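# Assemble two printed parts to match the displayed sample

## Task

Join the two printed parts so they match the assembled example on the stand; that example is only a display piece and is not to be used. The task fails if the robot tips over or is left leaning, or if anything is knocked or moved out of the work area.

## Robot and tools

ROBOT. A wheeled base carries a lifting column with two six-joint arms (left, right), each ending in a parallel gripper, plus a tilting head. Shoulder height S = 0.90 m + column_m. Folded, the robot is 0.73 m long, 0.62 m wide and S + 0.43 m tall, with its front 0.40 m ahead of the column.

FRAMES. Base frame: origin on the floor under the column, between the drive wheels; x forward, y left, z up, metres. left_hand and right_hand are reported in it: the point where the fingers meet (tips reach 8 mm further); the hand's z axis is the finger direction (quat_wxyz), its y axis the opening direction. base_odometry is in the start-of-scene base frame and counts wheel turns only, so slip shows up as travel; heading in rad, left positive.

move. One action per call. "base" holds exactly one key: {"translate_m": d} is a straight drive, an offset from the current position in metres, forward positive, -3 to 3; or {"rotate_rad": d}, a turn in place, offset in radians, counter-clockwise (left) positive, -3.2 to 3.2. No sideways motion. "joints" is one dictionary covering both arms, keyed by name, each value an absolute target: column_m 0 to 0.8 m; head_tilt_rad -0.61 to 1.308 (positive looks down); left_/right_joint1_rad -2.879 to 2.879; joint2 0 to 3.141; joint3 0 to 3.019; joint4 -1.692 to 1.57; joint5 -1.57 to 1.57 (positive swings the hand to the robot's right); joint6 -2.094 to 2.094 (roll, clockwise seen from behind positive); left_/right_gripper_m 0 (shut) to 0.093 m fingertip gap. "speeds" caps top speed for this action only (translate_m 0.05-0.8 m/s, rotate_rad 0.1-1 rad/s). "min_time_s" (0.1-8 s) sets the shortest duration of the arm and gripper motions. "cameras" lists cam_head_left, cam_head_right, cam_left_wrist, cam_right_wrist, nav_camera or "all". "blocking" false returns within about 0.5 s while motion continues; a later move overrides only the parts it names. An empty move just reports state and images. Unknown keys make a call invalid; out-of-range values get it refused, and a refusal or an unrequested stop cancels the rest of that reply's move, wait and finished_scene calls.

Other tools: wait(seconds 0-10, cameras) lets time pass and returns early once motions rest; stop brakes everything you commanded; zoom_image(camera, region [x0,y0,x1,y1] pixels, up to 504x504) enlarges part of the latest image; read_manual gives licence texts only; finished_scene ends the scene for good, and the result must hold without the robot.

ARM GEOMETRY. With joint1 at -1.57 (left) or 1.57 (right) and joints 5, 6 at 0, the arm lies in a vertical forward plane 0.23 m beside the column. Let a = j2 - 0.35, b = 1.05 + j2 - j3, c = b - j4. The hand is then about 0.12 + 0.39 sin a + 0.38 cos b + 0.25 cos c ahead and S + 0.39 cos a - 0.38 sin b - 0.25 sin c high. Example: j2, j3, j4 = 0.92, 0.78, 0.14 gives 0.60 m ahead, 0.25 m below S. Real hands may sit up to 7 cm lower and nearer (14 cm loaded), or 2 cm higher and farther when empty; trust the reported positions. Lifting a hand also drags it toward the column. Small target changes (under ~0.03 rad, 0.08 for joints 2-3) may not move anything though status says done. Approach contacts in steps near 0.05 rad.

GRIPPER. Fingers 7 cm long; outside span exceeds the reading by 1 cm at the tips, 5 cm at the base. A reading staying 0.003 m or more above target means something is held. To release, command well above the reading.

LOW REACH. For low targets, extend the arm fingers-down 0.45-0.5 m ahead with column_m 0.3, then lower the column. Avoid arm motion with column_m below 0.3; the housing blocks hands closer than 0.45 m when below 0.4 m high.

RESULT LINES. "move" shows done or the worst status. joint_status/base_status: done, moving, off_target, contact_stop (base/column only), time_out, not_followed (a safety check blocked an arm; back each joint off 0.05 rad). on_its_own lists unrequested actions; "held at" is a target. turned_by_wheels vs turned_by_imu disagreeing by over ~4% and 0.05 rad means slip or collision. base_tilt in degrees; motor_effort in % with peak in brackets; wheel_motors_off is 1 after an overload. MOTOR HOT warns of heating; at 100 °C that arm drops its hold for 30-60 s.

CAMERAS. Head cameras look about head_tilt_rad below level. Wrist cameras sit 0.10 m behind the fingertips looking along the fingers; closed tips mark the image centre. nav_camera looks ahead from 0.23 m up at the front.

AVOID. Do not let the arms collide or squeeze each other, or grip the other arm's fingers. Fast or loaded outstretched arms overshoot up to 30 degrees and can rock or tip the robot. Do not drop parts, release moving parts, slam or shove fixed things. Pushing blocked arms overheats motors; re-send current joint positions to relieve them. After a base stall, back off 0.05 m first.

Each tool is called after ">>>" by a JSON object that holds its "method" and its "body".

## Session

>>> {"method": "move", "body": {}}

Scene clock: 0.00 s.
Joint torques (N m): no reading
Heat: left arm: hottest shoulder 40 °C; right arm: hottest elbow 40 °C.
base_odometry: x=+0.000 y=+0.000 heading=+0.000
turned_by_wheels: +0.000
turned_by_imu: +0.000
base_tilt: forward=-0.7 right=-0.4
base_status: not commanded
joint_positions: column_m=+0.554 head_tilt_rad=+0.876 left_joint1_rad=-1.580 left_joint2_rad=+0.880 left_joint3_rad=+0.409 left_joint4_rad=-0.948 left_joint5_rad=+0.003 left_joint6_rad=-0.100 left_gripper_m=+0.09396 right_joint1_rad=+1.563 right_joint2_rad=+0.864 right_joint3_rad=+0.411 right_joint4_rad=-0.927 right_joint5_rad=-0.017 right_joint6_rad=-0.013 right_gripper_m=+0.09396
joint_status: not commanded
wheel_motors_off: 0
motor_effort: left_wheel=+2 right_wheel=+2
left_hand: x=+0.1464 y=+0.2220 z=+1.2511 quat_wxyz=(+0.432, +0.042, -0.901, -0.018) (m; base frame)
right_hand: x=+0.1541 y=-0.2242 z=+1.2472 quat_wxyz=(+0.415, -0.001, -0.910, -0.008) (m; base frame)
pictures: cam_head_left, cam_head_right, cam_left_wrist, cam_right_wrist, nav_camera

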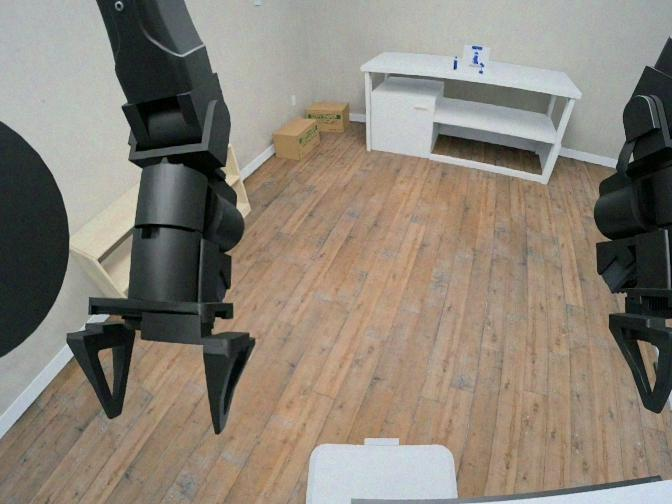

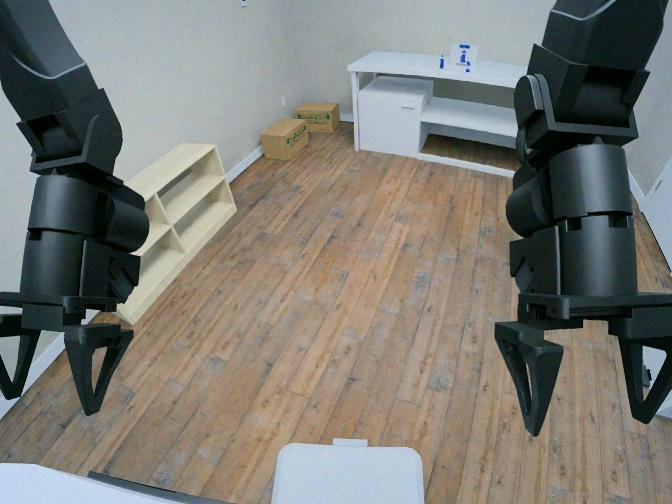

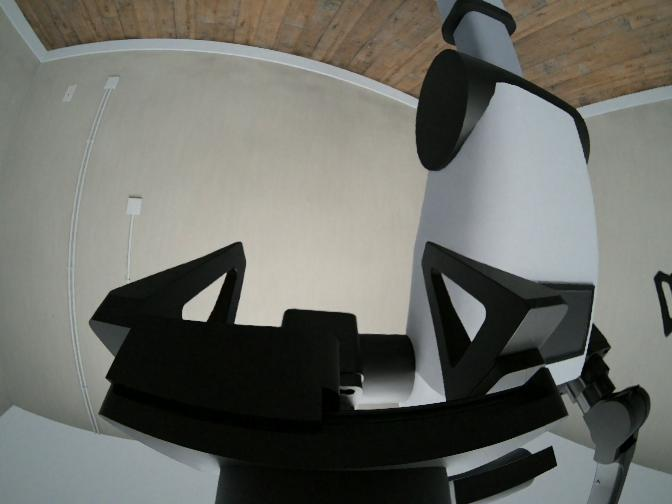

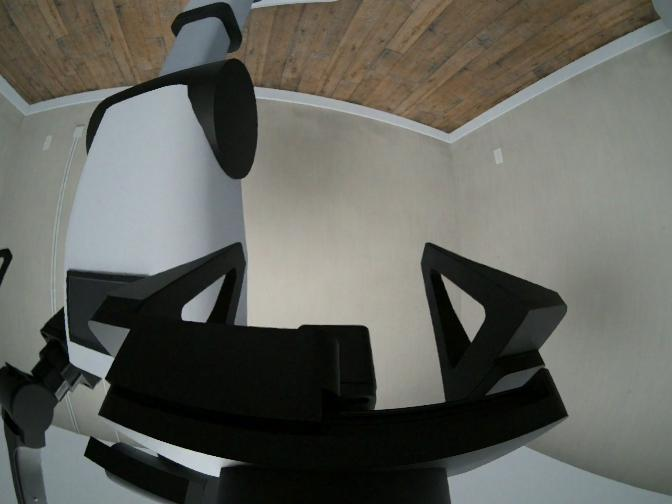

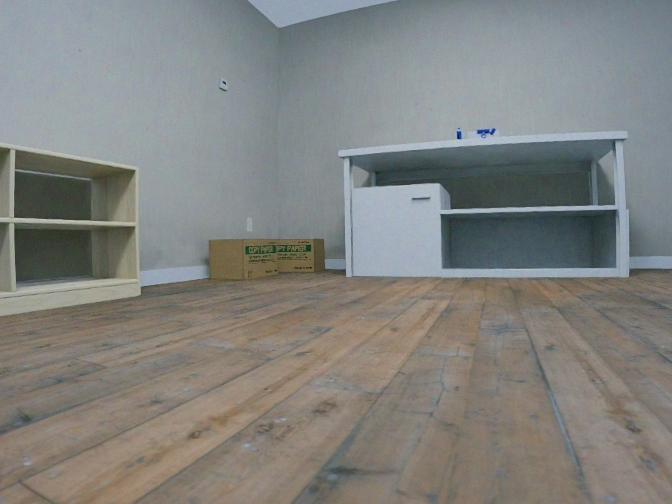

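>>> {"method": "zoom_image", "body": {"camera": "cam_head_right", "region": [400, 20, 520, 110]}}

>>> {"method": "zoom_image", "body": {"camera": "cam_head_left", "region": [420, 25, 540, 115]}}

>>> {"method": "zoom_image", "body": {"camera": "nav_camera", "region": [430, 90, 530, 165]}}

Scaled by 4.200 from the camera's 672x504 image, which has a finer 960x720 frame.

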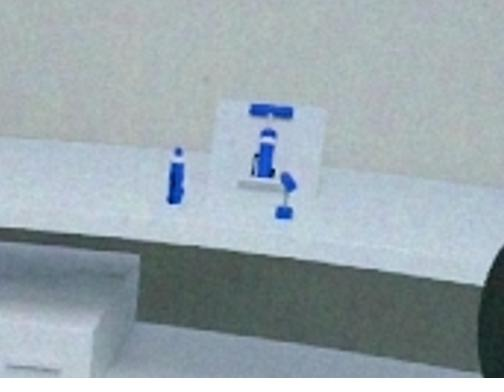

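Scaled by 4.200 from the camera's 672x504 image, which has a finer 960x720 frame.

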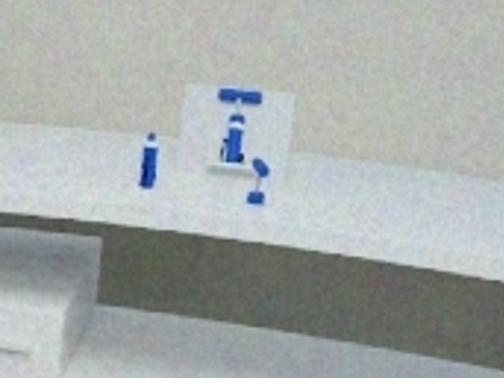

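Scaled by 5.040 from the camera's 672x504 image, which has a finer 960x720 frame.

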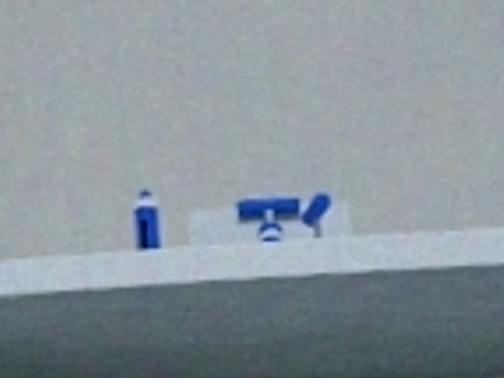

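>>> {"method": "move", "body": {"base": {"rotate_rad": -0.4}}}

>>> {"method": "move", "body": {"base": {"translate_m": 2.3}}}

>>> {"method": "move", "body": {"base": {"rotate_rad": 0.4}, "joints": {"head_tilt_rad": 0.6}, "cameras": ["cam_head_left","cam_head_right","nav_camera"]}}

Scene clock: 14.13 s.
Joint torques (N m): left_arm=[-0.03 -4.72 -0.92 -1.36 0.08 -0.04] | right_arm=[-1.14 -4.78 -1.03 -1.03 -0.03 -0.08]
Heat: left arm: hottest shoulder 40 °C; right arm: hottest elbow 40 °C.
move: done
base_odometry: x=+0.000 y=+0.000 heading=-0.399
turned_by_wheels: -0.399
turned_by_imu: -0.399
base_tilt: forward=-0.7 right=-0.4
base_status: done
joint_positions: column_m=+0.554 head_tilt_rad=+0.876 left_joint1_rad=-1.580 left_joint2_rad=+0.880 left_joint3_rad=+0.409 left_joint4_rad=-0.948 left_joint5_rad=+0.003 left_joint6_rad=-0.100 left_gripper_m=+0.09396 right_joint1_rad=+1.563 right_joint2_rad=+0.864 right_joint3_rad=+0.411 right_joint4_rad=-0.927 right_joint5_rad=-0.017 right_joint6_rad=-0.013 right_gripper_m=+0.09396
joint_status: not commanded
wheel_motors_off: 0
motor_effort: left_wheel=+1(28) right_wheel=-1(41)
left_hand: x=+0.1464 y=+0.2220 z=+1.2511 quat_wxyz=(+0.432, +0.042, -0.901, -0.018) (m; base frame)
right_hand: x=+0.1541 y=-0.2242 z=+1.2472 quat_wxyz=(+0.415, -0.001, -0.910, -0.008) (m; base frame)
pictures: none

Scene clock: 19.00 s.
Joint torques (N m): left_arm=[-0.03 -4.84 -1.03 -1.29 0.07 -0.03] | right_arm=[-0.97 -5.6 -1.09 -1.14 -0.11 -0.05]
Heat: left arm: hottest shoulder 40 °C; right arm: hottest elbow 40 °C.
move: done
base_odometry: x=+2.119 y=-0.895 heading=-0.400
turned_by_wheels: +0.000
turned_by_imu: +0.000
base_tilt: forward=-0.7 right=-0.4
base_status: done
joint_positions: column_m=+0.554 head_tilt_rad=+0.876 left_joint1_rad=-1.580 left_joint2_rad=+0.880 left_joint3_rad=+0.409 left_joint4_rad=-0.948 left_joint5_rad=+0.003 left_joint6_rad=-0.100 left_gripper_m=+0.09396 right_joint1_rad=+1.563 right_joint2_rad=+0.864 right_joint3_rad=+0.413 right_joint4_rad=-0.927 right_joint5_rad=-0.017 right_joint6_rad=-0.013 right_gripper_m=+0.09396
joint_status: not commanded
wheel_motors_off: 0
motor_effort: left_wheel=-1(45) right_wheel=+1(43)
left_hand: x=+0.1466 y=+0.2220 z=+1.2510 quat_wxyz=(+0.432, +0.042, -0.901, -0.018) (m; base frame)
right_hand: x=+0.1551 y=-0.2242 z=+1.2469 quat_wxyz=(+0.414, -0.001, -0.910, -0.008) (m; base frame)
pictures: none

Scene clock: 20.57 s.
Joint torques (N m): left_arm=[0.03 -4.78 -0.98 -1.31 0.1 -0.02] | right_arm=[-1.26 -5.25 -1.05 -0.9 -0.06 -0.03]
Heat: left arm: hottest shoulder 40 °C; right arm: hottest elbow 40 °C.
move: done
base_odometry: x=+2.119 y=-0.895 heading=+0.000
turned_by_wheels: +0.399
turned_by_imu: +0.401
base_tilt: forward=-0.7 right=-0.4
base_status: done
joint_positions: column_m=+0.554 head_tilt_rad=+0.618 left_joint1_rad=-1.580 left_joint2_rad=+0.880 left_joint3_rad=+0.410 left_joint4_rad=-0.948 left_joint5_rad=+0.003 left_joint6_rad=-0.100 left_gripper_m=+0.09396 right_joint1_rad=+1.563 right_joint2_rad=+0.864 right_joint3_rad=+0.413 right_joint4_rad=-0.927 right_joint5_rad=-0.017 right_joint6_rad=-0.013 right_gripper_m=+0.09396
joint_status: all done
wheel_motors_off: 0
motor_effort: left_wheel=-3(39) right_wheel=+0(33)
left_hand: x=+0.1468 y=+0.2221 z=+1.2509 quat_wxyz=(+0.432, +0.042, -0.901, -0.018) (m; base frame)
right_hand: x=+0.1551 y=-0.2242 z=+1.2469 quat_wxyz=(+0.414, -0.001, -0.910, -0.008) (m; base frame)
pictures: cam_head_left, cam_head_right, nav_camera
camera_calibration:
cam_head_left: T_world_to_cam=[[0.0790805, -0.995042, -0.0603053, 0.147627], [-0.504628, 0.0122128, -0.86325, 1.3417], [0.859707, 0.098698, -0.501161, 0.662976], [0, 0, 0, 1]] pos_world=[0.0954198, 0.0650745, 1.49938]
cam_head_right: T_world_to_cam=[[0.0770468, -0.995259, -0.0593606, 0.0264218], [-0.504354, 0.0124525, -0.863407, 1.34207], [0.860053, 0.0964615, -0.501003, 0.662632], [0, 0, 0, 1]] pos_world=[0.104944, -0.0543341, 1.4923]

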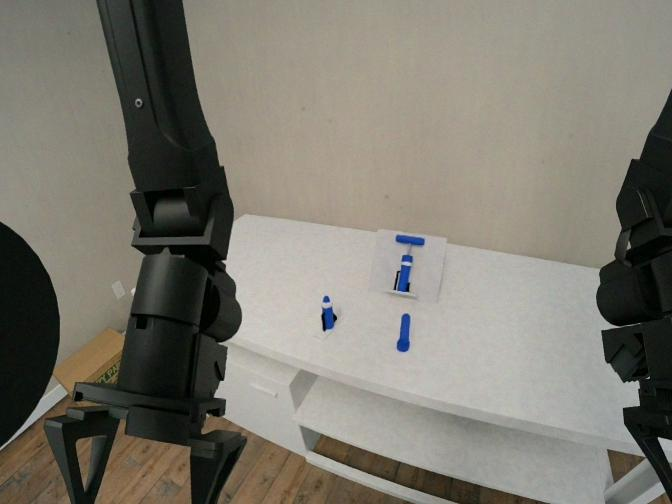

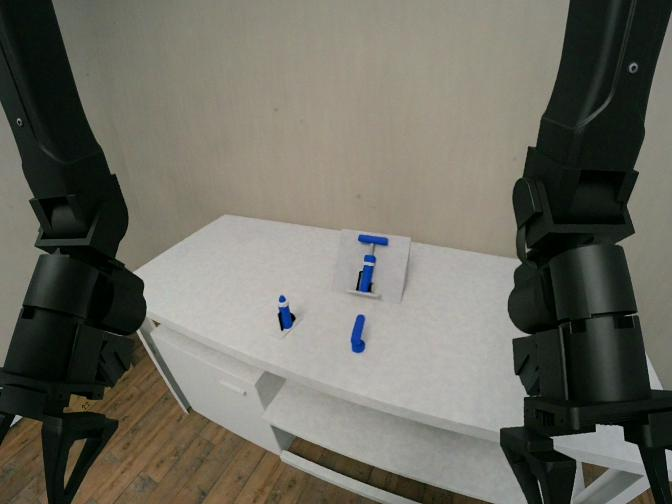

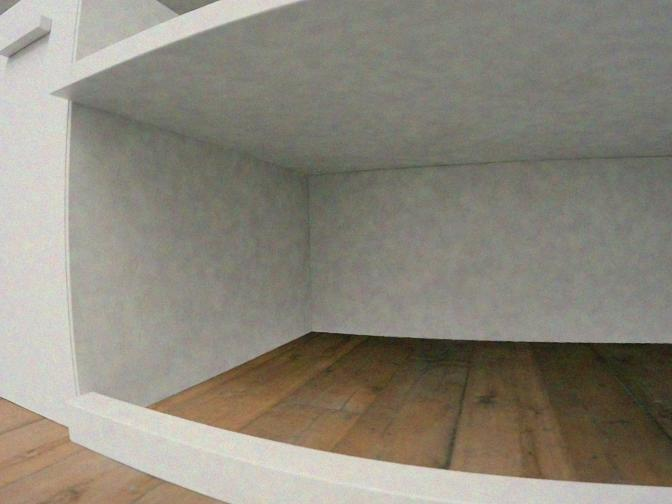

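>>> {"method": "zoom_image", "body": {"camera": "cam_head_right", "region": [250, 210, 430, 370]}}

>>> {"method": "zoom_image", "body": {"camera": "cam_head_left", "region": [290, 210, 470, 370]}}

Scaled by 2.800 from the camera's 672x504 image, which has a finer 960x720 frame.

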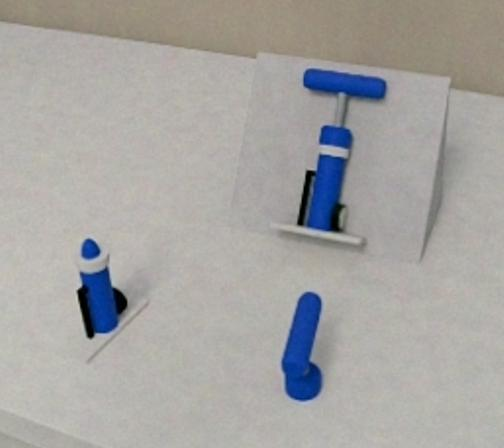

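Scaled by 2.800 from the camera's 672x504 image, which has a finer 960x720 frame.

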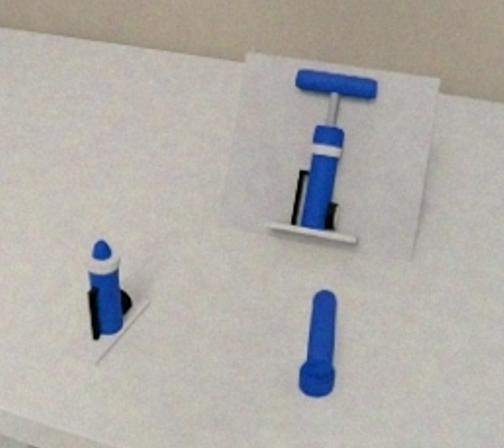

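>>> {"method": "move", "body": {"base": {"rotate_rad": -0.39}, "joints": {"column_m": 0.67, "head_tilt_rad": 0.85}}}

>>> {"method": "move", "body": {"joints": {"left_joint1_rad": -1.57, "left_joint2_rad": 1.547, "left_joint3_rad": 1.501, "left_joint4_rad": -0.475, "left_joint5_rad": 0, "left_joint6_rad": -0.23, "left_gripper_m": 0.07}, "min_time_s": 2, "cameras": ["cam_head_left","cam_head_right","cam_left_wrist"]}}

Scene clock: 83.57 s.
Joint torques (N m): left_arm=[-0.03 -4.78 -1.01 -1.31 0.09 -0.03] | right_arm=[-0.85 -4.84 -1.05 -1.13 -0.06 -0.03]
Heat: left arm: hottest shoulder 41 °C; right arm: hottest elbow 39 °C.
move: done
base_odometry: x=+2.119 y=-0.895 heading=-0.389
turned_by_wheels: -0.388
turned_by_imu: -0.388
base_tilt: forward=-0.7 right=-0.4
base_status: done
joint_positions: column_m=+0.670 head_tilt_rad=+0.851 left_joint1_rad=-1.580 left_joint2_rad=+0.880 left_joint3_rad=+0.410 left_joint4_rad=-0.948 left_joint5_rad=+0.003 left_joint6_rad=-0.100 left_gripper_m=+0.09396 right_joint1_rad=+1.563 right_joint2_rad=+0.864 right_joint3_rad=+0.413 right_joint4_rad=-0.927 right_joint5_rad=-0.017 right_joint6_rad=-0.013 right_gripper_m=+0.09396
joint_status: all done
wheel_motors_off: 0
motor_effort: left_wheel=+1(35) right_wheel=-2(24)
left_hand: x=+0.1468 y=+0.2220 z=+1.3669 quat_wxyz=(+0.432, +0.042, -0.901, -0.018) (m; base frame)
right_hand: x=+0.1551 y=-0.2242 z=+1.3628 quat_wxyz=(+0.414, -0.001, -0.910, -0.008) (m; base frame)
pictures: none

Scene clock: 85.87 s.
Joint torques (N m): left_arm=[0.97 -15.44 4.33 0.31 -0.05 -0.17] | right_arm=[0.03 -5.3 -0.98 -1.13 -0.03 0]
Heat: left arm: hottest shoulder 41 °C; right arm: hottest elbow 39 °C.
move: done
base_odometry: x=+2.119 y=-0.895 heading=-0.389
turned_by_wheels: +0.000
turned_by_imu: +0.001
base_tilt: forward=-0.7 right=-0.4
base_status: not commanded
joint_positions: column_m=+0.670 head_tilt_rad=+0.851 left_joint1_rad=-1.580 left_joint2_rad=+1.512 left_joint3_rad=+1.484 left_joint4_rad=-0.482 left_joint5_rad=+0.002 left_joint6_rad=-0.217 left_gripper_m=+0.07007 right_joint1_rad=+1.563 right_joint2_rad=+0.864 right_joint3_rad=+0.413 right_joint4_rad=-0.927 right_joint5_rad=-0.017 right_joint6_rad=-0.013 right_gripper_m=+0.09396
joint_status: all done
wheel_motors_off: 0
motor_effort: left_wheel=+2(4) right_wheel=-2(4)
left_hand: x=+0.6624 y=+0.2181 z=+1.1396 quat_wxyz=(-0.006, +0.106, -0.994, +0.006) (m; base frame)
right_hand: x=+0.1551 y=-0.2242 z=+1.3628 quat_wxyz=(+0.414, -0.001, -0.910, -0.008) (m; base frame)
pictures: cam_head_left, cam_head_right, cam_left_wrist
camera_calibration:
cam_head_left: T_world_to_cam=[[0.0629703, -0.995042, -0.0769754, 0.183031], [-0.690791, 0.0122107, -0.722951, 1.21878], [0.720307, 0.0986984, -0.686597, 1.03514], [0, 0, 0, 1]] pos_world=[0.0847805, 0.0650745, 1.60593]
cam_head_right: T_world_to_cam=[[0.0612106, -0.995259, -0.0755855, 0.0609587], [-0.69056, 0.0124504, -0.723168, 1.21927], [0.72068, 0.0964618, -0.686524, 1.03485], [0, 0, 0, 1]] pos_world=[0.0924494, -0.0543341, 1.59679]
cam_left_wrist: T_world_to_cam=[[0.211418, -0.977365, 0.00769921, 0.0636231], [-0.803142, -0.169231, 0.571247, -0.0782325], [-0.557014, -0.126956, -0.820742, 1.45547], [0, 0, 0, 1]] pos_world=[0.734437, 0.233724, 1.23877]

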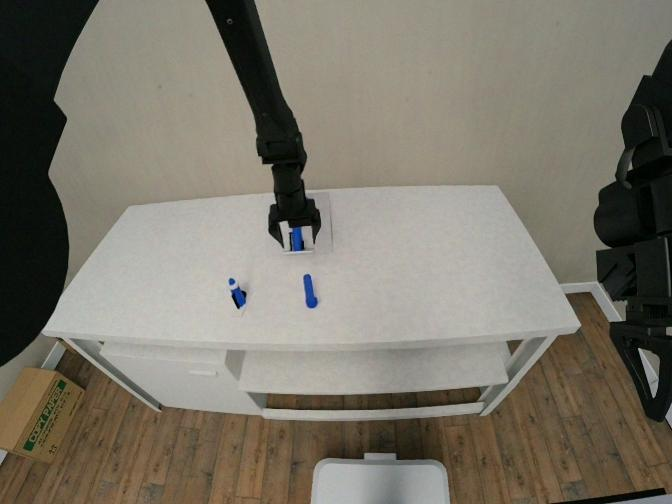

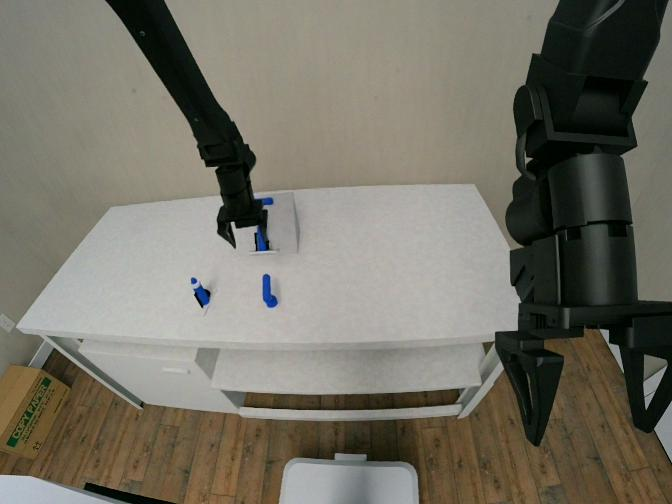

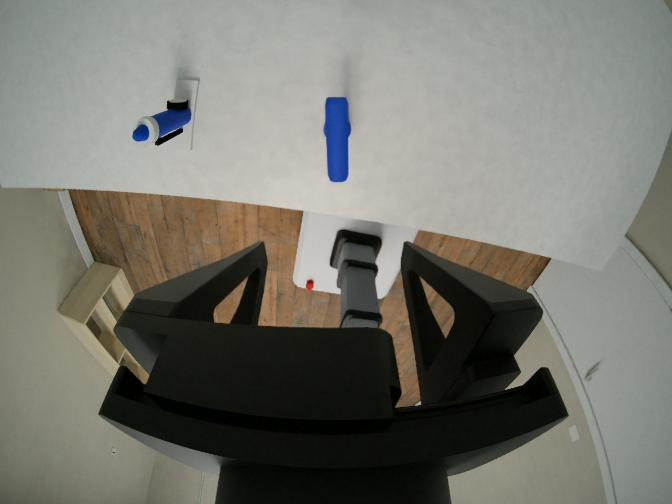

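>>> {"method": "move", "body": {"base": {"translate_m": 0.017}, "joints": {"column_m": 0.53}}}

>>> {"method": "move", "body": {"base": {"rotate_rad": -0.012}, "cameras": ["cam_head_left","cam_head_right","cam_left_wrist"]}}

>>> {"method": "zoom_image", "body": {"camera": "cam_head_right", "region": [180, 150, 340, 310]}}

>>> {"method": "zoom_image", "body": {"camera": "cam_left_wrist", "region": [210, 30, 460, 280]}}

Scene clock: 109.10 s.
Joint torques (N m): left_arm=[0.73 -15.74 3.93 0.27 -0.03 -0.17] | right_arm=[-0.85 -5.66 -1.25 -0.96 -0.05 -0.07]
Heat: left arm: hottest shoulder 42 °C; right arm: hottest elbow 39 °C.
move: done
base_odometry: x=+2.135 y=-0.901 heading=-0.387
turned_by_wheels: +0.002
turned_by_imu: +0.003
base_tilt: forward=-0.7 right=-0.4
base_status: done
joint_positions: column_m=+0.530 head_tilt_rad=+0.852 left_joint1_rad=-1.580 left_joint2_rad=+1.515 left_joint3_rad=+1.491 left_joint4_rad=-0.480 left_joint5_rad=+0.002 left_joint6_rad=-0.217 left_gripper_m=+0.07007 right_joint1_rad=+1.563 right_joint2_rad=+0.864 right_joint3_rad=+0.416 right_joint4_rad=-0.927 right_joint5_rad=-0.017 right_joint6_rad=-0.013 right_gripper_m=+0.09396
joint_status: all done
wheel_motors_off: 0
motor_effort: left_wheel=+2(33) right_wheel=-1(44)
left_hand: x=+0.6659 y=+0.2180 z=+0.9997 quat_wxyz=(-0.009, +0.106, -0.994, +0.006) (m; base frame)
right_hand: x=+0.1566 y=-0.2242 z=+1.2225 quat_wxyz=(+0.413, -0.001, -0.911, -0.008) (m; base frame)
pictures: none

Scene clock: 109.77 s.
Joint torques (N m): left_arm=[0.79 -15.97 3.92 0.27 -0.02 -0.17] | right_arm=[-1.44 -5.25 -1.35 -0.98 -0.09 -0.06]
Heat: left arm: hottest shoulder 42 °C; right arm: hottest elbow 39 °C.
move: done
base_odometry: x=+2.135 y=-0.901 heading=-0.397
turned_by_wheels: -0.010
turned_by_imu: -0.010
base_tilt: forward=-0.7 right=-0.4
base_status: done
joint_positions: column_m=+0.530 head_tilt_rad=+0.852 left_joint1_rad=-1.576 left_joint2_rad=+1.515 left_joint3_rad=+1.491 left_joint4_rad=-0.480 left_joint5_rad=+0.001 left_joint6_rad=-0.217 left_gripper_m=+0.07007 right_joint1_rad=+1.563 right_joint2_rad=+0.864 right_joint3_rad=+0.414 right_joint4_rad=-0.927 right_joint5_rad=-0.017 right_joint6_rad=-0.013 right_gripper_m=+0.09396
joint_status: not commanded
wheel_motors_off: 0
motor_effort: left_wheel=+0(38) right_wheel=+0(42)
left_hand: x=+0.6659 y=+0.2210 z=+0.9996 quat_wxyz=(-0.009, +0.107, -0.994, +0.004) (m; base frame)
right_hand: x=+0.1557 y=-0.2242 z=+1.2227 quat_wxyz=(+0.414, -0.001, -0.910, -0.008) (m; base frame)
pictures: cam_head_left, cam_head_right, cam_left_wrist
camera_calibration:
cam_head_left: T_world_to_cam=[[0.0629236, -0.995043, -0.0770079, 0.172314], [-0.691152, 0.0122172, -0.722606, 1.11717], [0.719965, 0.0986932, -0.686957, 0.939642], [0, 0, 0, 1]] pos_world=[0.0847808, 0.0650745, 1.46604]
cam_head_right: T_world_to_cam=[[0.0611646, -0.995259, -0.0756172, 0.0504348], [-0.690922, 0.0124569, -0.722822, 1.11763], [0.720338, 0.0964567, -0.686884, 0.939362], [0, 0, 0, 1]] pos_world=[0.0924493, -0.0543341, 1.45689]
cam_left_wrist: T_world_to_cam=[[0.213825, -0.976861, 0.00471284, 0.0681323], [-0.806157, -0.173731, 0.565623, 0.0136469], [-0.551716, -0.124744, -0.824651, 1.34275], [0, 0, 0, 1]] pos_world=[0.737247, 0.236426, 1.09926]

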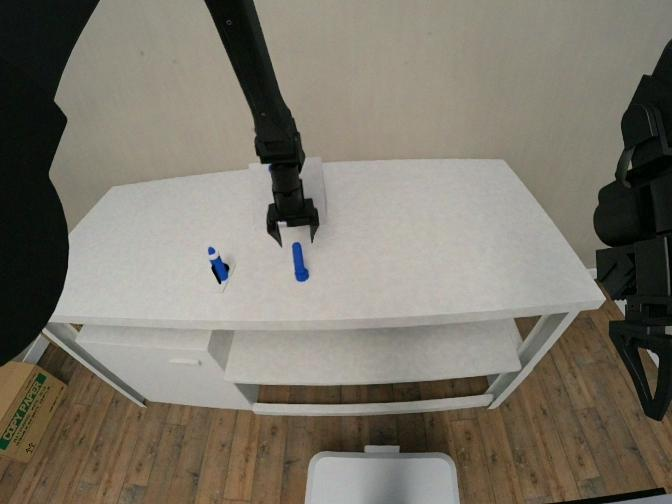

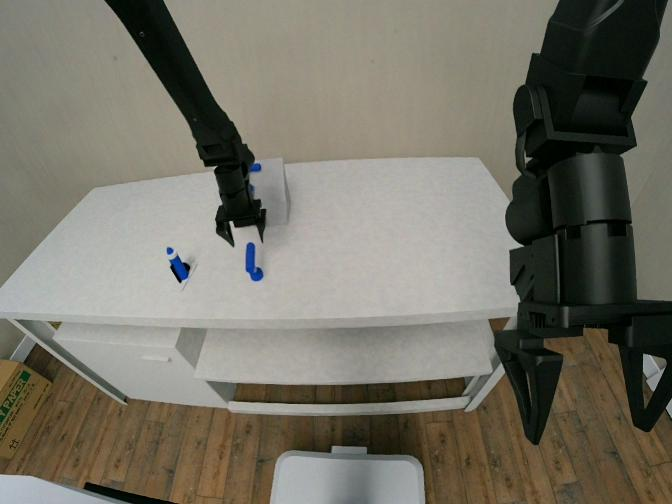

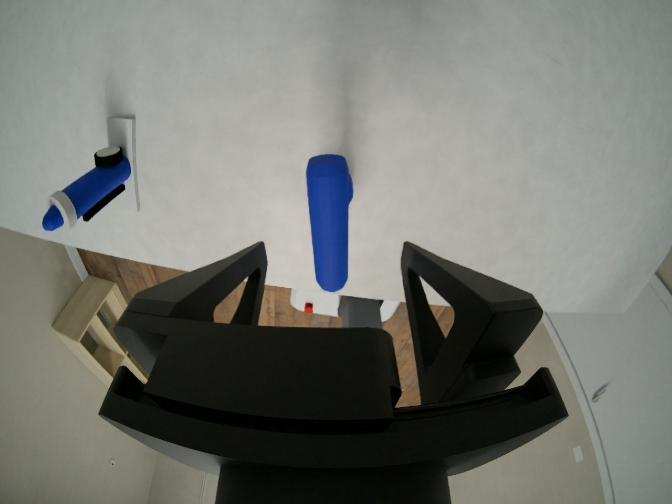

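Scaled by 3.150 from the camera's 672x504 image, which has a finer 960x720 frame.

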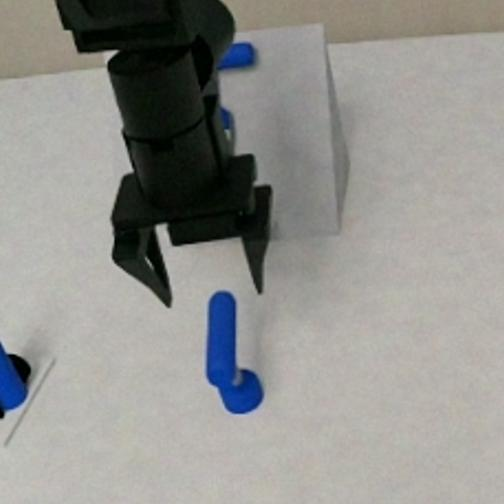

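Scaled by 2.016 from the camera's 672x504 image, which has a finer 960x720 frame.

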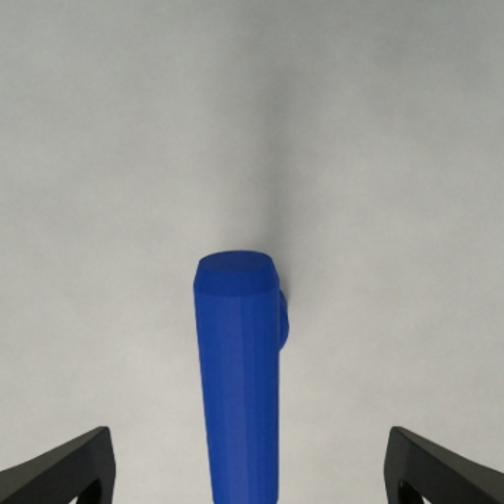

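>>> {"method": "zoom_image", "body": {"camera": "cam_head_left", "region": [240, 190, 360, 310]}}

>>> {"method": "zoom_image", "body": {"camera": "cam_head_right", "region": [190, 190, 310, 310]}}

Scaled by 4.200 from the camera's 672x504 image, which has a finer 960x720 frame.

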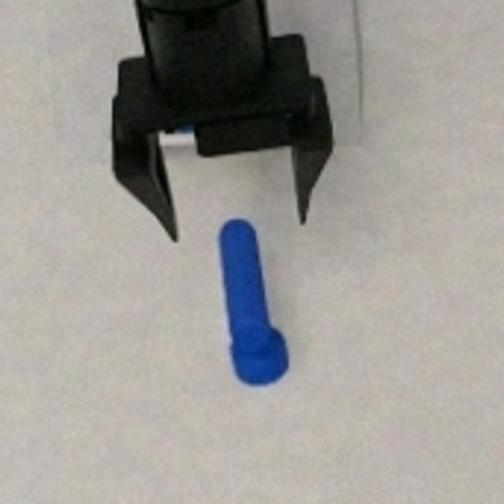

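Scaled by 4.200 from the camera's 672x504 image, which has a finer 960x720 frame.

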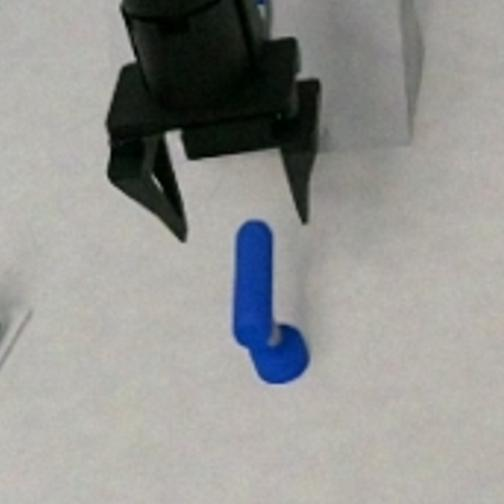

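>>> {"method": "move", "body": {"base": {"translate_m": -0.03}}}

>>> {"method": "move", "body": {"joints": {"column_m": 0.485}, "cameras": ["cam_head_left","cam_head_right","cam_left_wrist"]}}

>>> {"method": "zoom_image", "body": {"camera": "cam_head_left", "region": [240, 190, 360, 310]}}

>>> {"method": "zoom_image", "body": {"camera": "cam_head_right", "region": [190, 190, 310, 310]}}

Scene clock: 141.93 s.
Joint torques (N m): left_arm=[0.62 -16.03 3.89 0.23 -0.02 -0.17] | right_arm=[-0.85 -5.42 -0.88 -1.06 -0.06 -0.07]
Heat: left arm: hottest shoulder 48 °C; right arm: hottest elbow 39 °C.
move: done
base_odometry: x=+2.107 y=-0.890 heading=-0.396
turned_by_wheels: +0.002
turned_by_imu: +0.003
base_tilt: forward=-0.6 right=-0.4
base_status: done
joint_positions: column_m=+0.530 head_tilt_rad=+0.852 left_joint1_rad=-1.576 left_joint2_rad=+1.517 left_joint3_rad=+1.492 left_joint4_rad=-0.480 left_joint5_rad=+0.001 left_joint6_rad=-0.217 left_gripper_m=+0.07007 right_joint1_rad=+1.563 right_joint2_rad=+0.864 right_joint3_rad=+0.411 right_joint4_rad=-0.927 right_joint5_rad=-0.017 right_joint6_rad=-0.013 right_gripper_m=+0.09396
joint_status: not commanded
wheel_motors_off: 0
motor_effort: left_wheel=+0(38) right_wheel=+1(39)
left_hand: x=+0.6653 y=+0.2210 z=+0.9985 quat_wxyz=(-0.009, +0.107, -0.994, +0.004) (m; base frame)
right_hand: x=+0.1541 y=-0.2242 z=+1.2232 quat_wxyz=(+0.415, -0.001, -0.910, -0.008) (m; base frame)
pictures: none

Scene clock: 143.10 s.
Joint torques (N m): left_arm=[0.56 -15.97 3.86 0.21 -0.01 -0.16] | right_arm=[-0.21 -4.78 -0.98 -1.07 -0.09 -0.06]
Heat: left arm: hottest shoulder 47 °C; right arm: hottest elbow 39 °C.
move: done
base_odometry: x=+2.107 y=-0.890 heading=-0.396
turned_by_wheels: +0.000
turned_by_imu: +0.000
base_tilt: forward=-0.7 right=-0.4
base_status: not commanded
joint_positions: column_m=+0.485 head_tilt_rad=+0.852 left_joint1_rad=-1.576 left_joint2_rad=+1.517 left_joint3_rad=+1.492 left_joint4_rad=-0.480 left_joint5_rad=+0.001 left_joint6_rad=-0.217 left_gripper_m=+0.07007 right_joint1_rad=+1.563 right_joint2_rad=+0.864 right_joint3_rad=+0.411 right_joint4_rad=-0.927 right_joint5_rad=-0.017 right_joint6_rad=-0.013 right_gripper_m=+0.09396
joint_status: all done
wheel_motors_off: 0
motor_effort: left_wheel=+2(3) right_wheel=-3(3)
left_hand: x=+0.6653 y=+0.2210 z=+0.9535 quat_wxyz=(-0.009, +0.107, -0.994, +0.004) (m; base frame)
right_hand: x=+0.1541 y=-0.2242 z=+1.1782 quat_wxyz=(+0.415, -0.001, -0.910, -0.008) (m; base frame)
pictures: cam_head_left, cam_head_right, cam_left_wrist
camera_calibration:
cam_head_left: T_world_to_cam=[[0.0628961, -0.995042, -0.0770398, 0.168896], [-0.691509, 0.0122104, -0.722264, 1.0842], [0.719624, 0.0987014, -0.687313, 0.909263], [0, 0, 0, 1]] pos_world=[0.084781, 0.0650745, 1.42104]
cam_head_right: T_world_to_cam=[[0.0611378, -0.995259, -0.0756482, 0.0470846], [-0.691279, 0.0124501, -0.722481, 1.08458], [0.719997, 0.0964649, -0.68724, 0.909059], [0, 0, 0, 1]] pos_world=[0.0923493, -0.0543341, 1.41189]
cam_left_wrist: T_world_to_cam=[[0.213815, -0.976864, 0.00446392, 0.0687283], [-0.805496, -0.173717, 0.566567, 0.0379458], [-0.552684, -0.124736, -0.824003, 1.30432], [0, 0, 0, 1]] pos_world=[0.736745, 0.236426, 1.05296]

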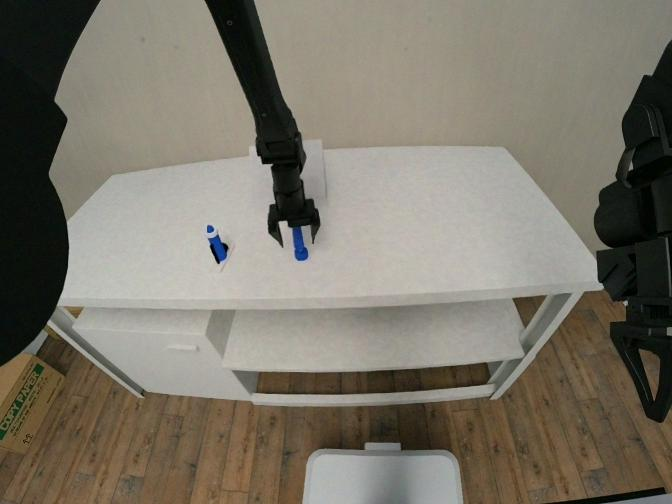

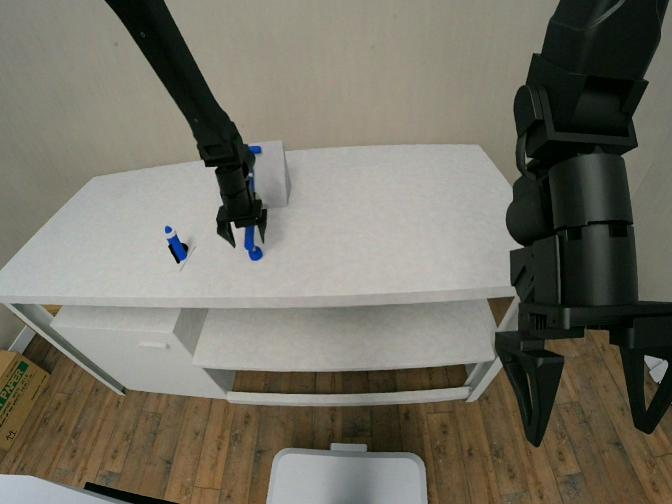

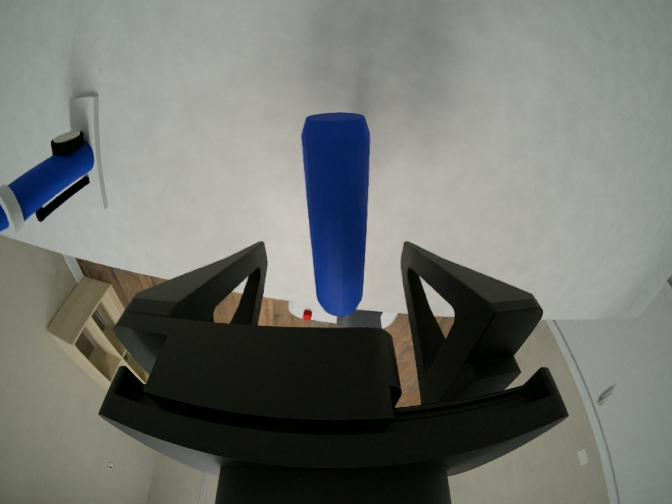

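Scaled by 4.200 from the camera's 672x504 image, which has a finer 960x720 frame.

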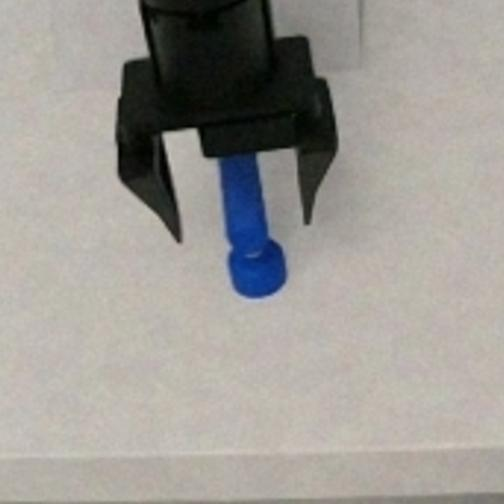

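Scaled by 4.200 from the camera's 672x504 image, which has a finer 960x720 frame.

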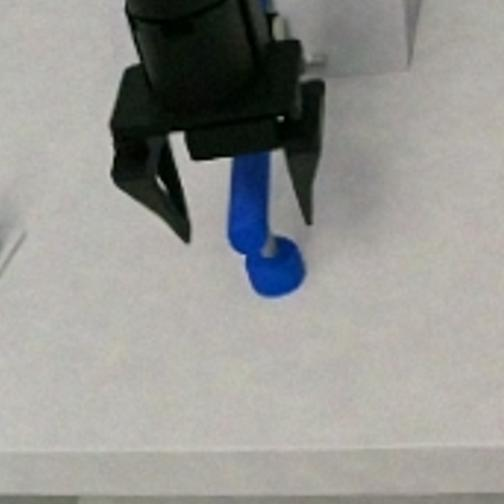

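>>> {"method": "move", "body": {"joints": {"column_m": 0.455}}}

>>> {"method": "move", "body": {"joints": {"left_gripper_m": 0.01}, "min_time_s": 1.5, "cameras": ["cam_head_right","cam_left_wrist"]}}

>>> {"method": "zoom_image", "body": {"camera": "cam_head_right", "region": [190, 170, 310, 290]}}

Scene clock: 150.90 s.
Joint torques (N m): left_arm=[0.62 -16.09 3.86 0.24 -0.01 -0.17] | right_arm=[-0.79 -5.25 -0.85 -1.11 -0.08 -0.07]
Heat: left arm: hottest shoulder 46 °C; right arm: hottest elbow 39 °C.
move: done
base_odometry: x=+2.107 y=-0.890 heading=-0.396
turned_by_wheels: +0.000
turned_by_imu: +0.001
base_tilt: forward=-0.7 right=-0.4
base_status: not commanded
joint_positions: column_m=+0.455 head_tilt_rad=+0.852 left_joint1_rad=-1.576 left_joint2_rad=+1.517 left_joint3_rad=+1.492 left_joint4_rad=-0.480 left_joint5_rad=+0.001 left_joint6_rad=-0.217 left_gripper_m=+0.07007 right_joint1_rad=+1.563 right_joint2_rad=+0.864 right_joint3_rad=+0.411 right_joint4_rad=-0.927 right_joint5_rad=-0.017 right_joint6_rad=-0.013 right_gripper_m=+0.09396
joint_status: all done
wheel_motors_off: 0
motor_effort: left_wheel=+2(3) right_wheel=-3(4)
left_hand: x=+0.6653 y=+0.2210 z=+0.9235 quat_wxyz=(-0.009, +0.107, -0.994, +0.004) (m; base frame)
right_hand: x=+0.1541 y=-0.2242 z=+1.1482 quat_wxyz=(+0.415, -0.001, -0.910, -0.008) (m; base frame)
pictures: none

Scene clock: 152.70 s.
Joint torques (N m): left_arm=[0.5 -16.03 3.85 0.23 -0.01 -0.16] | right_arm=[-0.91 -5.71 -0.94 -1.16 -0.05 -0.03]
Heat: left arm: hottest shoulder 46 °C; right arm: hottest elbow 39 °C.
move: off_target
base_odometry: x=+2.107 y=-0.890 heading=-0.396
turned_by_wheels: +0.000
turned_by_imu: +0.001
base_tilt: forward=-0.7 right=-0.4
base_status: not commanded
joint_positions: column_m=+0.455 head_tilt_rad=+0.852 left_joint1_rad=-1.576 left_joint2_rad=+1.517 left_joint3_rad=+1.492 left_joint4_rad=-0.480 left_joint5_rad=+0.001 left_joint6_rad=-0.217 left_gripper_m=+0.01944 right_joint1_rad=+1.563 right_joint2_rad=+0.864 right_joint3_rad=+0.411 right_joint4_rad=-0.927 right_joint5_rad=-0.017 right_joint6_rad=-0.013 right_gripper_m=+0.09396
joint_status: left_gripper_m off_target (ended at +0.01947, target +0.01000)
wheel_motors_off: 0
motor_effort: left_wheel=+2(4) right_wheel=-3(5)
left_hand: x=+0.6653 y=+0.2210 z=+0.9235 quat_wxyz=(-0.009, +0.107, -0.994, +0.004) (m; base frame)
right_hand: x=+0.1541 y=-0.2242 z=+1.1482 quat_wxyz=(+0.415, -0.001, -0.910, -0.008) (m; base frame)
pictures: cam_head_right, cam_left_wrist
camera_calibration:
cam_head_right: T_world_to_cam=[[0.0611378, -0.995259, -0.0756482, 0.0448151], [-0.691279, 0.0124501, -0.722481, 1.06291], [0.719997, 0.0964649, -0.68724, 0.888442], [0, 0, 0, 1]] pos_world=[0.0923493, -0.0543341, 1.38189]
cam_left_wrist: T_world_to_cam=[[0.213815, -0.976864, 0.00446392, 0.0688623], [-0.805496, -0.173717, 0.566567, 0.0549428], [-0.552684, -0.124736, -0.824003, 1.2796], [0, 0, 0, 1]] pos_world=[0.736745, 0.236426, 1.02296]

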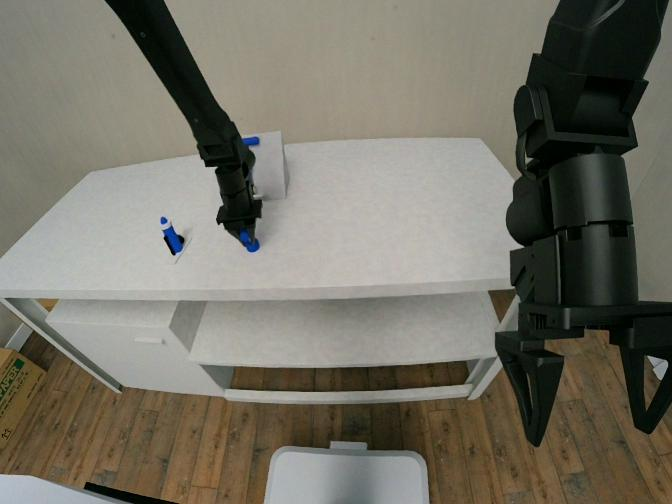

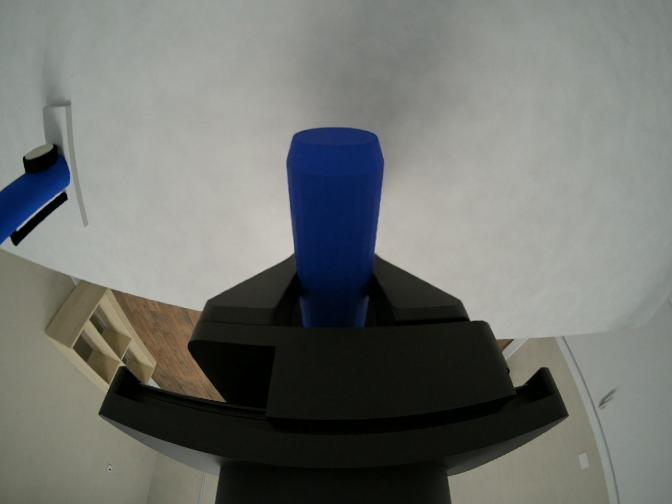

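Scaled by 4.200 from the camera's 672x504 image, which has a finer 960x720 frame.

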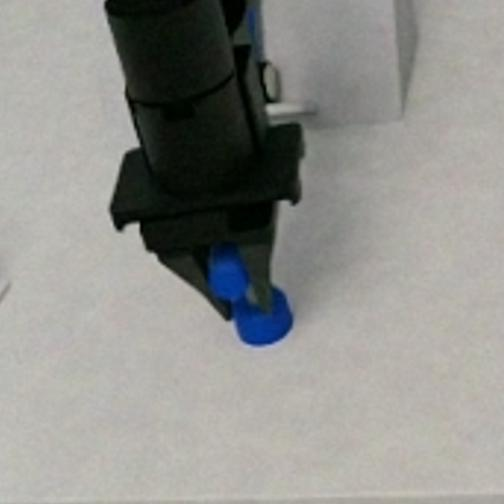

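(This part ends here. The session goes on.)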